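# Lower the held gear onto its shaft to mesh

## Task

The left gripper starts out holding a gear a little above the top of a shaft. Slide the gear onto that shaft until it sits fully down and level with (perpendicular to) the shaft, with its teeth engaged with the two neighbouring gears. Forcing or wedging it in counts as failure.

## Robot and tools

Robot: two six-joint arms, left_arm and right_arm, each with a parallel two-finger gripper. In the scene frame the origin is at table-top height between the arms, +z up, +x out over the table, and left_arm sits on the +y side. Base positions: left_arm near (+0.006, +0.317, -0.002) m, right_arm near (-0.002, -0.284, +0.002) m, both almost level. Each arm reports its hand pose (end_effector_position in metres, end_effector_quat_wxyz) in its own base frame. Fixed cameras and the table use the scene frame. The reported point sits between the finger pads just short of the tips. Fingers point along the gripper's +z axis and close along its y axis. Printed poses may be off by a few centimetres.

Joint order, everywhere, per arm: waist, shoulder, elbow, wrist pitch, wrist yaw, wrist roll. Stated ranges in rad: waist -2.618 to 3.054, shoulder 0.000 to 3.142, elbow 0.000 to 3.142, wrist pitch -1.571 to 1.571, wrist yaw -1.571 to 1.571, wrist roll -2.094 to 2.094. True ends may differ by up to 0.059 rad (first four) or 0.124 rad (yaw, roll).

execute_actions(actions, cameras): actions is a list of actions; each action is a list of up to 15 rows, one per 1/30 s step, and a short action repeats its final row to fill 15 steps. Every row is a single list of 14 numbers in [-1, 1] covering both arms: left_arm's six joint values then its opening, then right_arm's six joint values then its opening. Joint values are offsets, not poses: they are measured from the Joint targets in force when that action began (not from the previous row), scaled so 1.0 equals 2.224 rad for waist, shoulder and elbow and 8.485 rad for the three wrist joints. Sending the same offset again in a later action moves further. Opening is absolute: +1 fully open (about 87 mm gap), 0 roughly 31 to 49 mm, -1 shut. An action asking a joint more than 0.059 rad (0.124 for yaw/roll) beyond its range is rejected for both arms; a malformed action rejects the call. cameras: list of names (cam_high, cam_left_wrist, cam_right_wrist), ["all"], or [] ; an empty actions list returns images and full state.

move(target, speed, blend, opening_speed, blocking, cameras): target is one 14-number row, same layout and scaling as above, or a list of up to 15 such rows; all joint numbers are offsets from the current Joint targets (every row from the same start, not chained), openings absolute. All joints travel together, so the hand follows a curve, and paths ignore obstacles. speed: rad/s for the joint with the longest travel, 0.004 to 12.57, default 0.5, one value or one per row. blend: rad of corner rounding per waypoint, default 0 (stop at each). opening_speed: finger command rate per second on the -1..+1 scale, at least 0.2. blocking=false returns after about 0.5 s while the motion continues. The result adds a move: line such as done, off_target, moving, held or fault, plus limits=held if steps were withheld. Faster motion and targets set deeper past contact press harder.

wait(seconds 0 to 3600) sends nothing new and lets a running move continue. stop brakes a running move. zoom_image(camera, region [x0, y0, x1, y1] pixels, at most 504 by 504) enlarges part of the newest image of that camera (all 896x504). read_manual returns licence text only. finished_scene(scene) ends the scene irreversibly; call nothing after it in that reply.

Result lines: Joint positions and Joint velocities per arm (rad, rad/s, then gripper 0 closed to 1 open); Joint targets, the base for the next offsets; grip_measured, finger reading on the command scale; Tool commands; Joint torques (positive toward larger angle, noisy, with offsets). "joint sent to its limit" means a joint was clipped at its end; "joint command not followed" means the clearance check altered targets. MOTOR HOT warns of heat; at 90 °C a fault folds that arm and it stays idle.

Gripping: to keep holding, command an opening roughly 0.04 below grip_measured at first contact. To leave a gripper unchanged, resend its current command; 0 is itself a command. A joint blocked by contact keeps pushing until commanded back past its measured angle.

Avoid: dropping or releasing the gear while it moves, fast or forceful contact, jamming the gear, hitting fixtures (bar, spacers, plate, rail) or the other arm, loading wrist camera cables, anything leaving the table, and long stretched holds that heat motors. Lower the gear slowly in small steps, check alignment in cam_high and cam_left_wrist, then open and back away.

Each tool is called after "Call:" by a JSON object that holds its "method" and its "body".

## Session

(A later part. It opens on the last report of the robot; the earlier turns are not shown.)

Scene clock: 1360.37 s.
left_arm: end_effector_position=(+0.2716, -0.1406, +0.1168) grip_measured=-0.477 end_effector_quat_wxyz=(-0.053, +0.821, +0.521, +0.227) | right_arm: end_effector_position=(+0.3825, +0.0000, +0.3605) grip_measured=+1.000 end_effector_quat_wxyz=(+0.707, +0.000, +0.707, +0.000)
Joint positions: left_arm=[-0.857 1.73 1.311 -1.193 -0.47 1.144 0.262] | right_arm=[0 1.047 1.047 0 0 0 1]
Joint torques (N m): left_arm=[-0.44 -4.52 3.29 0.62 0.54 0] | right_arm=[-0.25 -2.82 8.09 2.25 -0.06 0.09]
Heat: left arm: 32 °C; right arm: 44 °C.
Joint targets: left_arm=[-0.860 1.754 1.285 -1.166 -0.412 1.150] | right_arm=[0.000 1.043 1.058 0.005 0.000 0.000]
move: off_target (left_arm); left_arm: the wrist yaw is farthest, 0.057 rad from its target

Call:
{"method": "move", "body": {"target": [0,-0.004,-0.010,0.002,0.002,0,-1,0,0,0,0,0,0,1], "speed": 0.1, "cameras": ["cam_left_wrist"]}}

Scene clock: 1383.90 s.
left_arm: end_effector_position=(+0.2722, -0.1394, +0.1142) grip_measured=-0.477 end_effector_quat_wxyz=(-0.055, +0.822, +0.517, +0.231) | right_arm: end_effector_position=(+0.3825, +0.0000, +0.3605) grip_measured=+1.000 end_effector_quat_wxyz=(+0.707, +0.000, +0.707, +0.000)
Joint positions: left_arm=[-0.857 1.73 1.297 -1.18 -0.478 1.151 0.262] | right_arm=[0 1.047 1.047 0 0 0 1]
Joint torques (N m): left_arm=[-0.51 -5.14 2.55 0.62 0.86 -0.05] | right_arm=[-0.25 -2.82 8.09 2.25 -0.06 0.09]
Heat: left arm: 32 °C; right arm: 44 °C.
Joint targets: left_arm=[-0.860 1.745 1.263 -1.149 -0.396 1.150] | right_arm=[0.000 1.043 1.058 0.005 0.000 0.000]
move: off_target (left_arm); left_arm: the wrist yaw is farthest, 0.082 rad from its target
cam_left_wrist: T_world_to_cam=[[-0.87318, 0.46341, -0.15107, 0.31801], [-0.02902, 0.25997, 0.96518, -0.04683], [0.48654, 0.84715, -0.21355, 0.15155]] pos_world=[0.20259, -0.26358, 0.1256]

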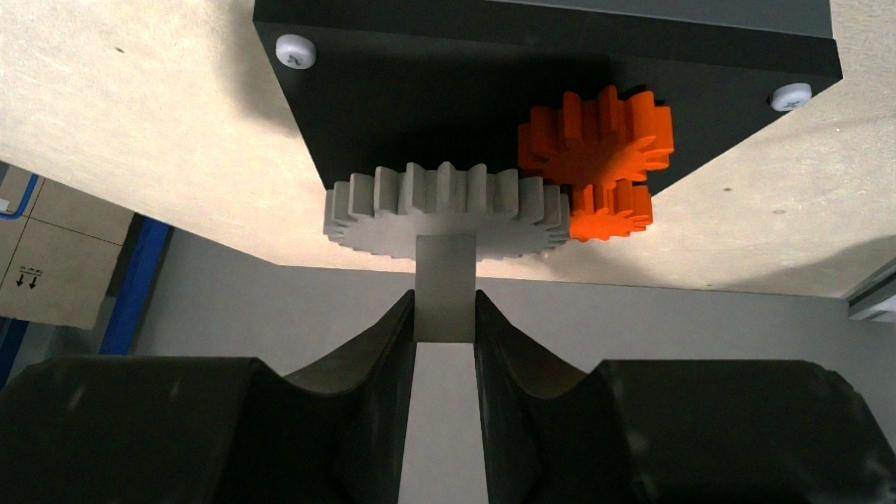

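Call:
{"method": "zoom_image", "body": {"camera": "cam_left_wrist", "region": [310, 70, 700, 270]}}

Call:
{"method": "execute_actions", "body": {"actions": [], "cameras": ["cam_high"]}}

Call:
{"method": "zoom_image", "body": {"camera": "cam_high", "region": [250, 100, 550, 350]}}

Scaled by 1.292 from the camera's image (finer frame: 1280x720).

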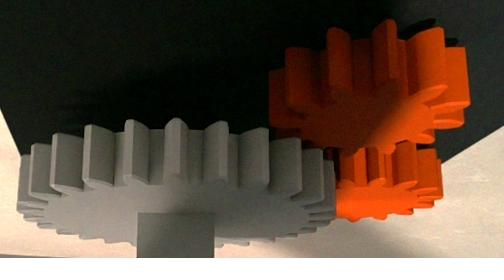

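Scene clock: 1392.03 s.
left_arm: end_effector_position=(+0.2722, -0.1394, +0.1142) grip_measured=-0.477 end_effector_quat_wxyz=(-0.055, +0.822, +0.517, +0.231) | right_arm: end_effector_position=(+0.3825, +0.0000, +0.3605) grip_measured=+1.000 end_effector_quat_wxyz=(+0.707, +0.000, +0.707, +0.000)
Joint positions: left_arm=[-0.857 1.73 1.297 -1.18 -0.478 1.151 0.262] | right_arm=[0 1.047 1.047 0 0 0 1]
Joint velocities: within noise
Joint torques (N m): left_arm=[-0.44 -5.15 2.62 0.65 0.82 -0.03] | right_arm=[-0.25 -2.82 8.1 2.25 -0.06 0.1]
Heat: left arm: 32 °C; right arm: 44 °C.
Joint targets: left_arm=[-0.860 1.745 1.263 -1.149 -0.396 1.150] | right_arm=[0.000 1.043 1.058 0.005 0.000 0.000]
Tool commands: left_gripper/opening=-1.0 right_gripper/opening=+1.0
Images, in order (width x height): cam_high 896x504.

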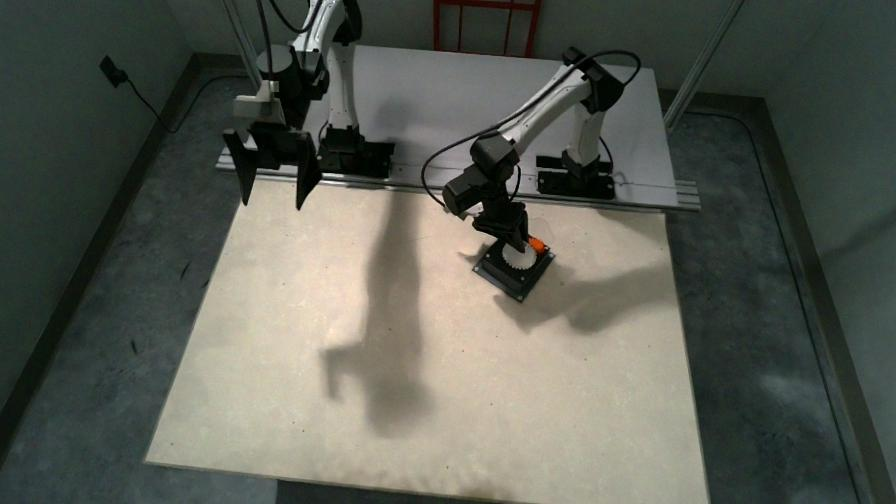

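Scaled by 1.680 from the camera's image (finer frame: 1280x720).

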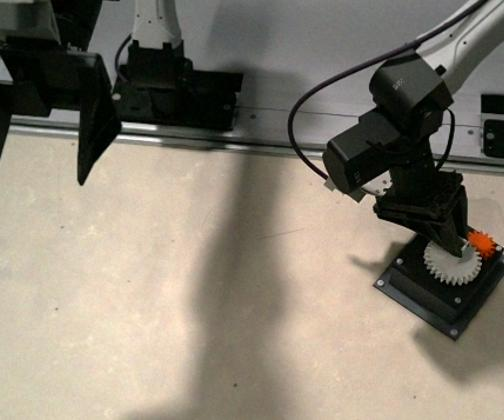

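Call:
{"method": "move", "body": {"target": [0.0030,0.0166,0.0186,-0.0040,0.0020,-0.0091,-1,0,0,0,0,0,0,1], "speed": 0.05}}

Call:
{"method": "move", "body": {"target": [-0.0090,-0.0332,-0.0432,0.0094,-0.0024,0.0182,-1,0,0,0,0,0,0,1], "speed": 0.05, "cameras": ["cam_left_wrist"]}}

Scene clock: 1424.23 s.
left_arm: end_effector_position=(+0.2717, -0.1395, +0.1146) grip_measured=-0.477 end_effector_quat_wxyz=(-0.054, +0.812, +0.532, +0.232) | right_arm: end_effector_position=(+0.3825, +0.0000, +0.3605) grip_measured=+1.000 end_effector_quat_wxyz=(+0.707, +0.000, +0.707, +0.000)
Joint positions: left_arm=[-0.857 1.741 1.31 -1.19 -0.479 1.112 0.262] | right_arm=[0 1.047 1.047 0 0 0 1]
Joint torques (N m): left_arm=[0.18 -3.11 4.68 0.39 1.09 -0.47] | right_arm=[-0.25 -2.81 8.09 2.25 -0.06 0.09]
Heat: left arm: 31 °C; right arm: 44 °C.
Joint targets: left_arm=[-0.854 1.782 1.304 -1.183 -0.379 1.073] | right_arm=[0.000 1.043 1.058 0.005 0.000 0.000]
move: off_target (left_arm); left_arm: the wrist yaw is farthest, 0.100 rad from its target

Scene clock: 1427.77 s.
left_arm: end_effector_position=(+0.2738, -0.1382, +0.1115) grip_measured=-0.477 end_effector_quat_wxyz=(-0.053, +0.839, +0.485, +0.241) | right_arm: end_effector_position=(+0.3825, +0.0000, +0.3605) grip_measured=+1.000 end_effector_quat_wxyz=(+0.707, +0.000, +0.707, +0.000)
Joint positions: left_arm=[-0.864 1.702 1.244 -1.131 -0.499 1.225 0.262] | right_arm=[0 1.047 1.047 0 0 0 1]
Joint velocities: left_arm=[0.007 -0.012 -0.002 0.022 -0.154 -0.051 -0.001] | right_arm=[within noise]
Joint torques (N m): left_arm=[-0.98 -5.61 2.37 0.62 1.05 0.01] | right_arm=[-0.25 -2.81 8.1 2.25 -0.07 0.1]
Heat: left arm: 31 °C; right arm: 44 °C.
Joint targets: left_arm=[-0.874 1.708 1.208 -1.103 -0.399 1.227] | right_arm=[0.000 1.043 1.058 0.005 0.000 0.000]
move: off_target (left_arm); left_arm: the wrist yaw is farthest, 0.100 rad from its target
cam_left_wrist: T_world_to_cam=[[-0.83601, 0.52845, -0.14773, 0.31689], [-0.01872, 0.24161, 0.97019, -0.0504], [0.54839, 0.81386, -0.1921, 0.12524]] pos_world=[0.1953, -0.25721, 0.11977]

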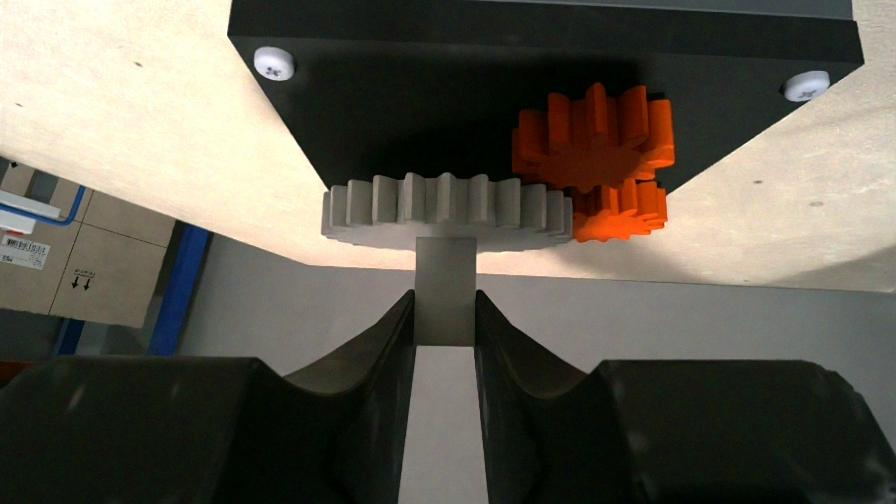

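Call:
{"method": "move", "body": {"target": [-0.009,0,0,0,0.004,0,-1,0,0,0,0,0,0,1], "speed": 0.05, "cameras": ["cam_left_wrist"]}}

Scene clock: 1435.67 s.
left_arm: end_effector_position=(+0.2734, -0.1390, +0.1115) grip_measured=-0.477 end_effector_quat_wxyz=(-0.054, +0.841, +0.480, +0.244) | right_arm: end_effector_position=(+0.3825, +0.0000, +0.3605) grip_measured=+1.000 end_effector_quat_wxyz=(+0.707, +0.000, +0.707, +0.000)
Joint positions: left_arm=[-0.87 1.702 1.241 -1.13 -0.504 1.231 0.262] | right_arm=[0 1.047 1.047 0 0 0 1]
Joint torques (N m): left_arm=[-2.26 -5.59 2.65 0.64 1.53 -0.06] | right_arm=[-0.25 -2.82 8.09 2.25 -0.06 0.09]
Heat: left arm: 31 °C; right arm: 44 °C.
Joint targets: left_arm=[-0.894 1.708 1.208 -1.103 -0.365 1.227] | right_arm=[0.000 1.043 1.058 0.005 0.000 0.000]
move: off_target (left_arm); left_arm: the wrist yaw is farthest, 0.139 rad from its target
cam_left_wrist: T_world_to_cam=[[-0.83015, 0.53845, -0.14465, 0.31645], [-0.01675, 0.23525, 0.97179, -0.05188], [0.55729, 0.80915, -0.18627, 0.12237]] pos_world=[0.19363, -0.25721, 0.11898]

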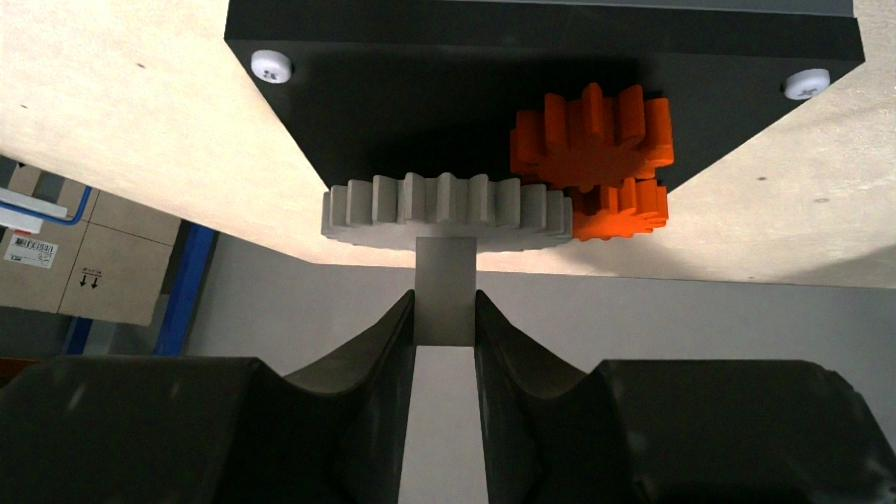

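Call:
{"method": "zoom_image", "body": {"camera": "cam_left_wrist", "region": [460, 70, 700, 260]}}

Scaled by 2.100 from the camera's image (finer frame: 1280x720).

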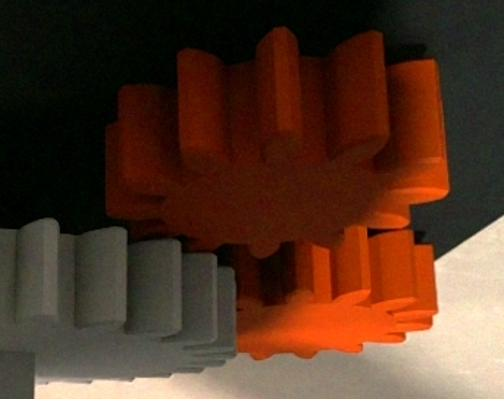

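Call:
{"method": "move", "body": {"target": [[0.006,0.003,0.008,-0.004,-0.004,0,-1,0,0,0,0,0,0,1],[0.018,0.055,0.070,-0.020,0.001,-0.0274,-1,0,0,0,0,0,0,1]], "speed": 0.1, "cameras": ["cam_left_wrist"]}}

Scene clock: 1455.70 s.
left_arm: end_effector_position=(+0.2721, -0.1383, +0.1136) grip_measured=-0.477 end_effector_quat_wxyz=(-0.073, +0.792, +0.559, +0.235) | right_arm: end_effector_position=(+0.3825, +0.0000, +0.3605) grip_measured=+1.000 end_effector_quat_wxyz=(+0.707, +0.000, +0.707, +0.000)
Joint positions: left_arm=[-0.852 1.797 1.364 -1.243 -0.487 1.033 0.262] | right_arm=[0 1.047 1.047 0 0 0 1]
Joint torques (N m): left_arm=[-0.27 -4.07 5.15 -0.05 1.4 -0.44] | right_arm=[-0.27 -2.82 8.1 2.25 -0.06 0.09]
Heat: left arm: 31 °C; right arm: 44 °C.
Joint targets: left_arm=[-0.854 1.831 1.364 -1.273 -0.357 0.995] | right_arm=[0.000 1.043 1.058 0.005 0.000 0.000]
move: off_target (left_arm); left_arm: the wrist yaw is farthest, 0.131 rad from its target
cam_left_wrist: T_world_to_cam=[[-0.91721, 0.36884, -0.15059, 0.31619], [-0.06338, 0.23808, 0.96918, -0.04064], [0.39332, 0.89848, -0.19499, 0.18082]] pos_world=[0.21632, -0.26941, 0.12226]

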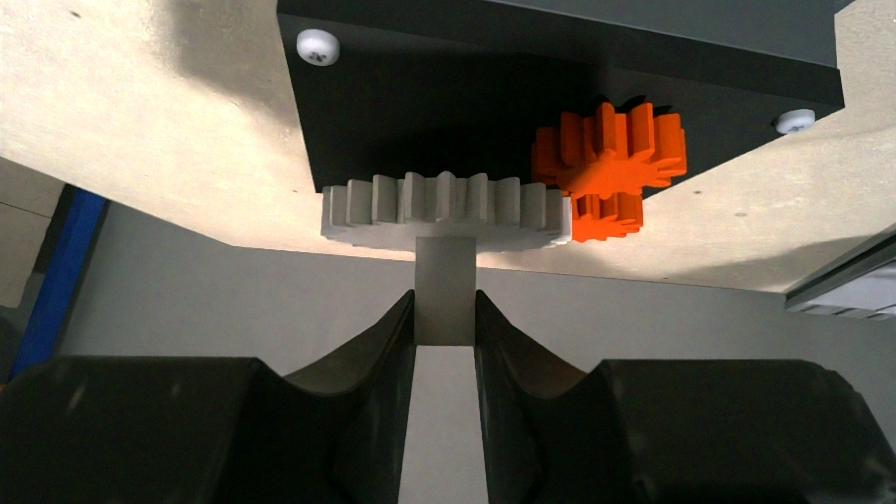

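Call:
{"method": "zoom_image", "body": {"camera": "cam_left_wrist", "region": [480, 90, 700, 260]}}

Scaled by 2.291 from the camera's image (finer frame: 1280x720).

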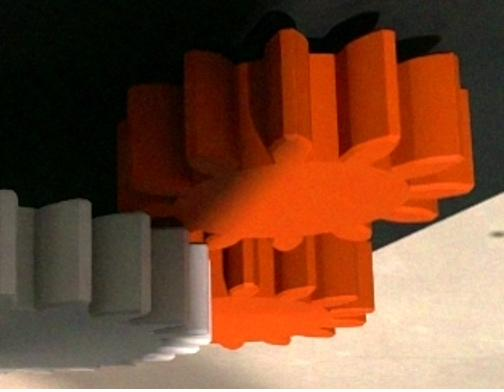

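Call:
{"method": "move", "body": {"target": [[-0.0078,-0.0275,-0.0350,0.0080,-0.002,0.0137,-1,0,0,0,0,0,0,1],[-0.0107,-0.0413,-0.0525,0.0115,-0.003,0.0206,-1,0,0,0,0,0,0,1]], "speed": 0.06, "cameras": ["cam_left_wrist"]}}

Call:
{"method": "zoom_image", "body": {"camera": "cam_left_wrist", "region": [310, 80, 700, 280]}}

Scene clock: 1539.57 s.
left_arm: end_effector_position=(+0.2731, -0.1384, +0.1120) grip_measured=-0.477 end_effector_quat_wxyz=(-0.064, +0.828, +0.502, +0.240) | right_arm: end_effector_position=(+0.3825, +0.0000, +0.3605) grip_measured=+1.000 end_effector_quat_wxyz=(+0.707, +0.000, +0.707, +0.000)
Joint positions: left_arm=[-0.864 1.737 1.284 -1.173 -0.499 1.173 0.262] | right_arm=[0 1.047 1.047 0 0 0 1]
Joint torques (N m): left_arm=[-1.39 -6.15 2.37 0.28 1.27 -0.09] | right_arm=[-0.25 -2.81 8.1 2.25 -0.06 0.09]
Heat: left arm: 32 °C; right arm: 44 °C.
Joint targets: left_arm=[-0.878 1.739 1.247 -1.176 -0.382 1.170] | right_arm=[0.000 1.043 1.058 0.005 0.000 0.000]
move: off_target (left_arm); left_arm: the wrist yaw is farthest, 0.117 rad from its target
cam_left_wrist: T_world_to_cam=[[-0.85998, 0.4916, -0.13699, 0.31679], [-0.02307, 0.2307, 0.97275, -0.05151], [0.50981, 0.8397, -0.18706, 0.13942]] pos_world=[0.20016, -0.26092, 0.11958]

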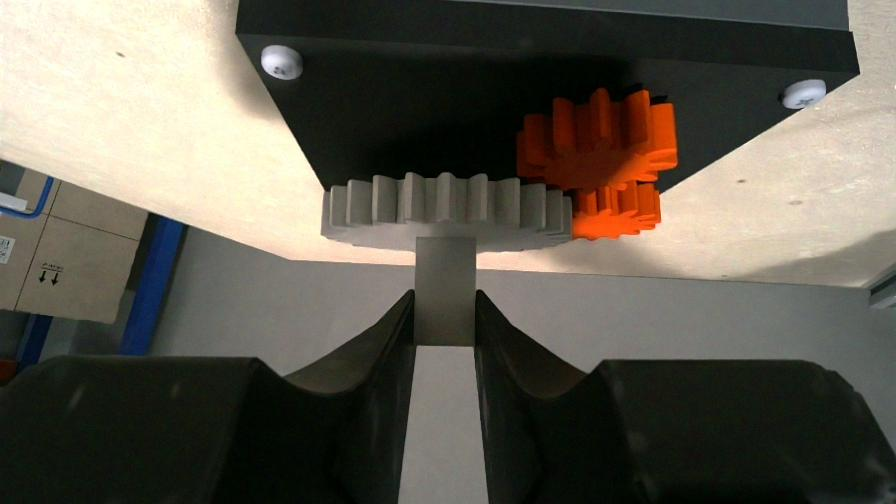

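Scaled by 1.292 from the camera's image (finer frame: 1280x720).

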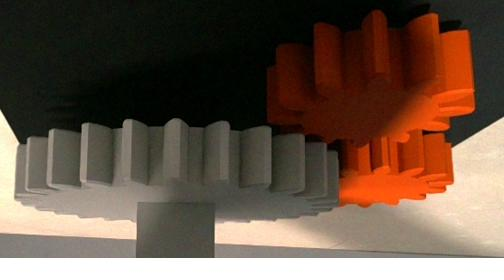

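Call:
{"method": "move", "body": {"target": [[0.006,0,0,0,0,0,-1,0,0,0,0,0,0,1],[0.003,-0.004,-0.012,0.003,0.002,-0.004,-1,0,0,0,0,0,0,1],[0.004,-0.006,-0.014,0.003,0.003,0.005,-1,0,0,0,0,0,0,1]], "speed": 0.06, "cameras": ["cam_left_wrist"]}}

Scene clock: 1555.83 s.
left_arm: end_effector_position=(+0.2734, -0.1382, +0.1113) grip_measured=-0.477 end_effector_quat_wxyz=(-0.059, +0.837, +0.488, +0.240) | right_arm: end_effector_position=(+0.3825, +0.0000, +0.3605) grip_measured=+1.000 end_effector_quat_wxyz=(+0.707, +0.000, +0.707, +0.000)
Joint positions: left_arm=[-0.864 1.716 1.257 -1.147 -0.498 1.213 0.262] | right_arm=[0 1.047 1.047 0 0 0 1]
Joint torques (N m): left_arm=[-0.54 -5.3 1.99 0.33 1.56 -0.03] | right_arm=[-0.25 -2.81 8.1 2.25 -0.06 0.09]
Heat: left arm: 31 °C; right arm: 44 °C.
Joint targets: left_arm=[-0.869 1.725 1.216 -1.150 -0.356 1.212] | right_arm=[0.000 1.043 1.058 0.005 0.000 0.000]
move: off_target (left_arm); left_arm: the wrist yaw is farthest, 0.142 rad from its target
cam_left_wrist: T_world_to_cam=[[-0.84251, 0.52079, -0.13768, 0.31616], [-0.01404, 0.23427, 0.97207, -0.05263], [0.5385, 0.82091, -0.19006, 0.12883]] pos_world=[0.19625, -0.25808, 0.11918]

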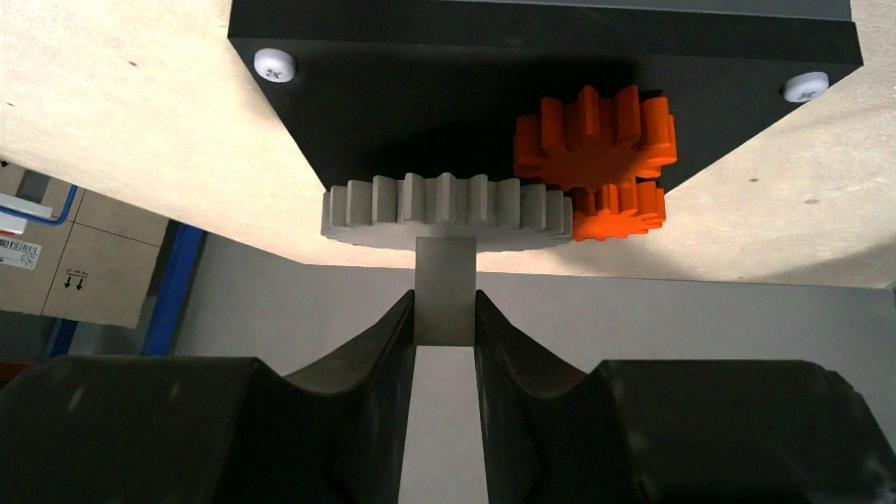

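Call:
{"method": "move", "body": {"target": [[-0.008,-0.0313,-0.0405,0.010,-0.002,0.0137,-1,0,0,0,0,0,0,1]], "speed": 0.06, "cameras": ["cam_left_wrist"]}}

Call:
{"method": "zoom_image", "body": {"camera": "cam_left_wrist", "region": [310, 60, 720, 280]}}

Scene clock: 1562.93 s.
left_arm: end_effector_position=(+0.2733, -0.1382, +0.1104) grip_measured=-0.477 end_effector_quat_wxyz=(-0.040, +0.861, +0.443, +0.248) | right_arm: end_effector_position=(+0.3825, +0.0000, +0.3605) grip_measured=+1.000 end_effector_quat_wxyz=(+0.707, +0.000, +0.707, +0.000)
Joint positions: left_arm=[-0.873 1.642 1.169 -1.062 -0.507 1.328 0.262] | right_arm=[0 1.047 1.047 0 0 0 1]
Joint torques (N m): left_arm=[-1.39 -4.52 1.98 0.43 1.45 -0.03] | right_arm=[-0.24 -2.82 8.08 2.25 -0.06 0.09]
Heat: left arm: 31 °C; right arm: 44 °C.
Joint targets: left_arm=[-0.887 1.656 1.126 -1.065 -0.374 1.328] | right_arm=[0.000 1.043 1.058 0.005 0.000 0.000]
move: off_target (left_arm); left_arm: the wrist yaw is farthest, 0.134 rad from its target
cam_left_wrist: T_world_to_cam=[[-0.7782, 0.60905, -0.1532, 0.31228], [-0.00328, 0.24, 0.97077, -0.05382], [0.62801, 0.75595, -0.18477, 0.09469]] pos_world=[0.18338, -0.24886, 0.11759]

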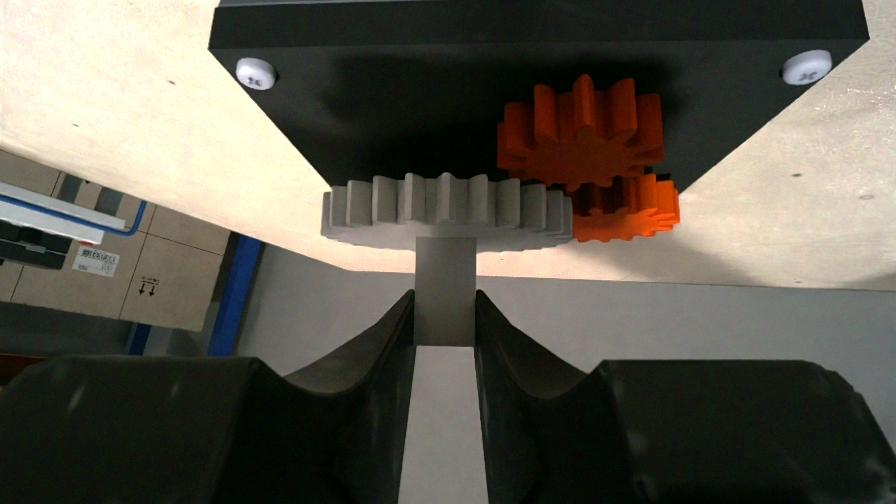

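Scaled by 1.229 from the camera's image (finer frame: 1280x720).

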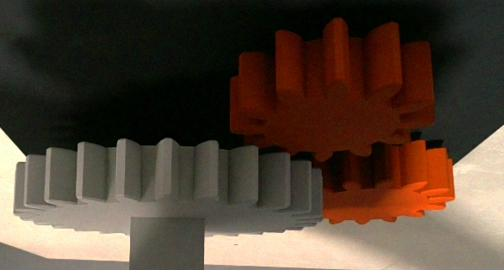

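Call:
{"method": "move", "body": {"target": [[-0.003,0,-0.010,0.002,0.003,0.003,-1,0,0,0,0,0,0,1],[0.006,0.006,-0.010,0.002,0.004,-0.006,-1,0,0,0,0,0,0,1],[0,0,-0.020,0.004,0.005,0.002,-1,0,0,0,0,0,0,1]], "speed": 0.08, "cameras": ["cam_left_wrist"]}}

Call:
{"method": "zoom_image", "body": {"camera": "cam_left_wrist", "region": [310, 60, 720, 280]}}

Scene clock: 1616.53 s.
left_arm: end_effector_position=(+0.2733, -0.1395, +0.1021) grip_measured=-0.477 end_effector_quat_wxyz=(-0.032, +0.862, +0.440, +0.250) | right_arm: end_effector_position=(+0.3825, +0.0000, +0.3605) grip_measured=+1.000 end_effector_quat_wxyz=(+0.707, +0.000, +0.707, +0.000)
Joint positions: left_arm=[-0.876 1.637 1.129 -1.009 -0.507 1.335 0.262] | right_arm=[0 1.047 1.047 0 0 0 1]
Joint torques (N m): left_arm=[-1.14 -4.15 1.54 0.3 1.96 0.07] | right_arm=[-0.25 -2.82 8.09 2.25 -0.07 0.09]
Heat: left arm: 30 °C; right arm: 44 °C.
Joint targets: left_arm=[-0.887 1.656 1.081 -1.031 -0.331 1.345] | right_arm=[0.000 1.043 1.058 0.005 0.000 0.000]
move: off_target (left_arm); left_arm: the wrist yaw is farthest, 0.176 rad from its target
cam_left_wrist: T_world_to_cam=[[-0.77085, 0.61462, -0.1674, 0.31198], [-0.01046, 0.25054, 0.96805, -0.04174], [0.63693, 0.74797, -0.1867, 0.09079]] pos_world=[0.18223, -0.2492, 0.10958]

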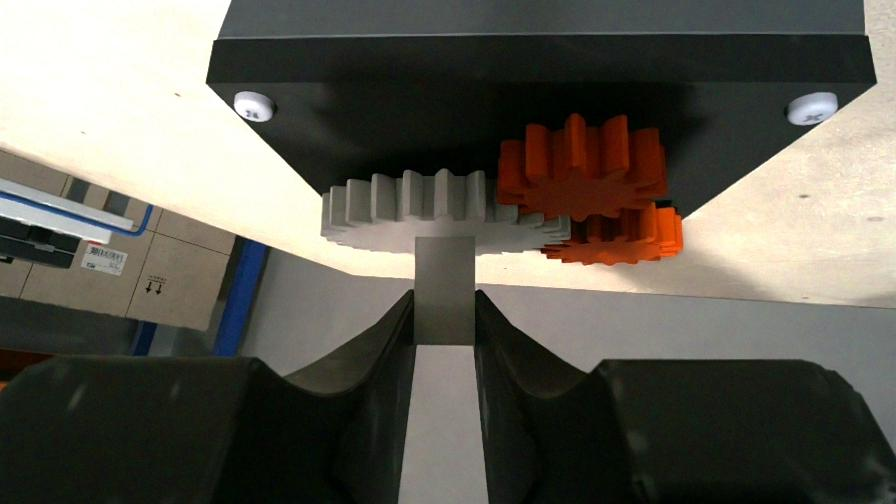

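Scaled by 1.229 from the camera's image (finer frame: 1280x720).

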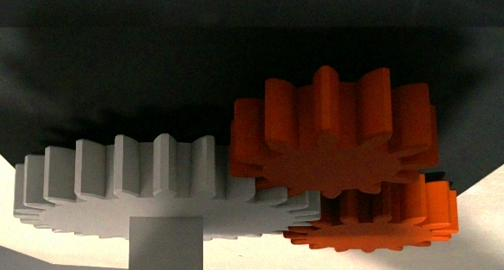

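Call:
{"method": "move", "body": {"target": [0.002,0,-0.008,0.002,0.003,-0.001,-1,0,0,0,0,0,0,1], "speed": 0.08}}

Scene clock: 1619.77 s.
left_arm: end_effector_position=(+0.2731, -0.1392, +0.1017) grip_measured=-0.477 end_effector_quat_wxyz=(-0.027, +0.862, +0.440, +0.251) | right_arm: end_effector_position=(+0.3825, +0.0000, +0.3605) grip_measured=+1.000 end_effector_quat_wxyz=(+0.707, +0.000, +0.707, +0.000)
Joint positions: left_arm=[-0.876 1.627 1.116 -0.996 -0.507 1.338 0.262] | right_arm=[0 1.047 1.047 0 0 0 1]
Joint torques (N m): left_arm=[-0.69 -3.28 1.18 0.33 2.28 -0.05] | right_arm=[-0.25 -2.82 8.1 2.25 -0.07 0.09]
Heat: left arm: 30 °C; right arm: 44 °C.
Joint targets: left_arm=[-0.882 1.656 1.063 -1.014 -0.306 1.337] | right_arm=[0.000 1.043 1.058 0.005 0.000 0.000]
move: off_target (left_arm); left_arm: the wrist yaw is farthest, 0.202 rad from its target

Call:
{"method": "move", "body": {"target": [[0.001,-0.006,0.020,0.001,-0.022,0,-1,0,0,0,0,0,0,1],[0.001,-0.006,0.020,0.001,-0.022,0,-0.2,0,0,0,0,0,0,1]], "speed": 0.15, "opening_speed": 0.4, "cameras": ["cam_left_wrist"]}}

Scene clock: 1627.63 s.
left_arm: end_effector_position=(+0.2726, -0.1399, +0.1008) grip_measured=-0.201 end_effector_quat_wxyz=(-0.026, +0.862, +0.440, +0.249) | right_arm: end_effector_position=(+0.3825, +0.0000, +0.3605) grip_measured=+1.000 end_effector_quat_wxyz=(+0.707, +0.000, +0.707, +0.000)
Joint positions: left_arm=[-0.876 1.628 1.116 -0.994 -0.502 1.338 0.4] | right_arm=[0 1.047 1.047 0 0 0 1]
Joint torques (N m): left_arm=[-0.51 -4.4 4.66 0.39 -0.04 -0.05] | right_arm=[-0.25 -2.82 8.09 2.25 -0.06 0.09]
Heat: left arm: 30 °C; right arm: 44 °C.
Joint targets: left_arm=[-0.880 1.642 1.108 -1.006 -0.492 1.337] | right_arm=[0.000 1.043 1.058 0.005 0.000 0.000]
move: done
cam_left_wrist: T_world_to_cam=[[-0.76844, 0.61521, -0.17613, 0.31187], [-0.01181, 0.26157, 0.96511, -0.03821], [0.63982, 0.74371, -0.19374, 0.09059]] pos_world=[0.18124, -0.24924, 0.10935]

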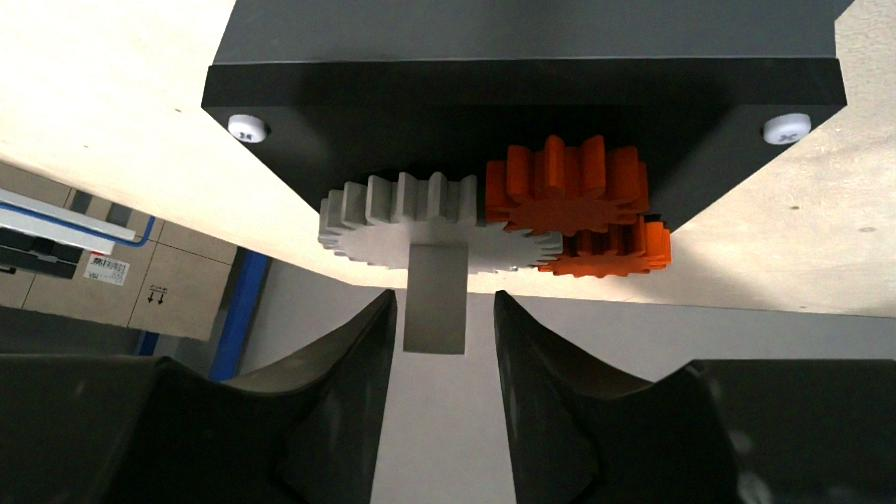

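Call:
{"method": "move", "body": {"target": [0,-0.013,0.0576,-0.0185,0,0,-0.2,0,0,0,0,0,0,1], "speed": 0.12, "cameras": ["cam_left_wrist"]}}

Call:
{"method": "zoom_image", "body": {"camera": "cam_left_wrist", "region": [200, 100, 700, 400]}}

Scene clock: 1634.60 s.
left_arm: end_effector_position=(+0.2692, -0.1358, +0.1249) grip_measured=-0.200 end_effector_quat_wxyz=(-0.051, +0.866, +0.435, +0.243) | right_arm: end_effector_position=(+0.3825, +0.0000, +0.3605) grip_measured=+1.000 end_effector_quat_wxyz=(+0.707, +0.000, +0.707, +0.000)
Joint positions: left_arm=[-0.876 1.628 1.214 -1.144 -0.501 1.338 0.4] | right_arm=[0 1.047 1.047 0 0 0 1]
Joint torques (N m): left_arm=[-0.43 -6.68 7.13 0.27 -0.06 -0.04] | right_arm=[-0.25 -2.81 8.09 2.25 -0.06 0.09]
Heat: left arm: 30 °C; right arm: 44 °C.
Joint targets: left_arm=[-0.880 1.613 1.236 -1.163 -0.492 1.337] | right_arm=[0.000 1.043 1.058 0.005 0.000 0.000]
move: done
cam_left_wrist: T_world_to_cam=[[-0.77345, 0.62125, -0.12578, 0.30681], [0.02072, 0.22311, 0.97457, -0.07776], [0.63352, 0.75118, -0.18544, 0.09608]] pos_world=[0.17805, -0.24543, 0.13219]

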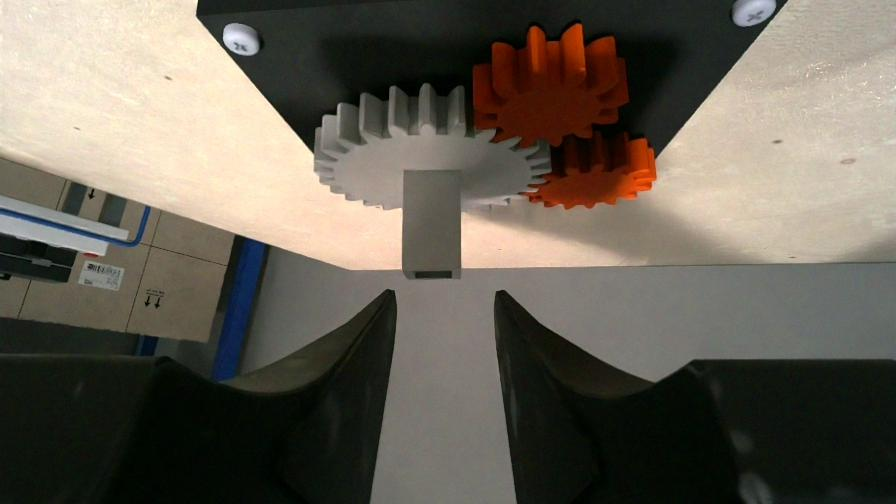

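Scaled by 1.008 from the camera's image (finer frame: 1280x720).

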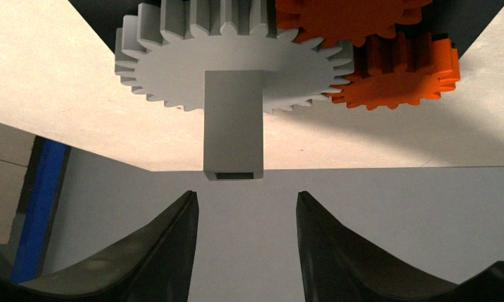

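Call:
{"method": "finished_scene", "body": {"scene": 2}}

The scene is finished: the task was done.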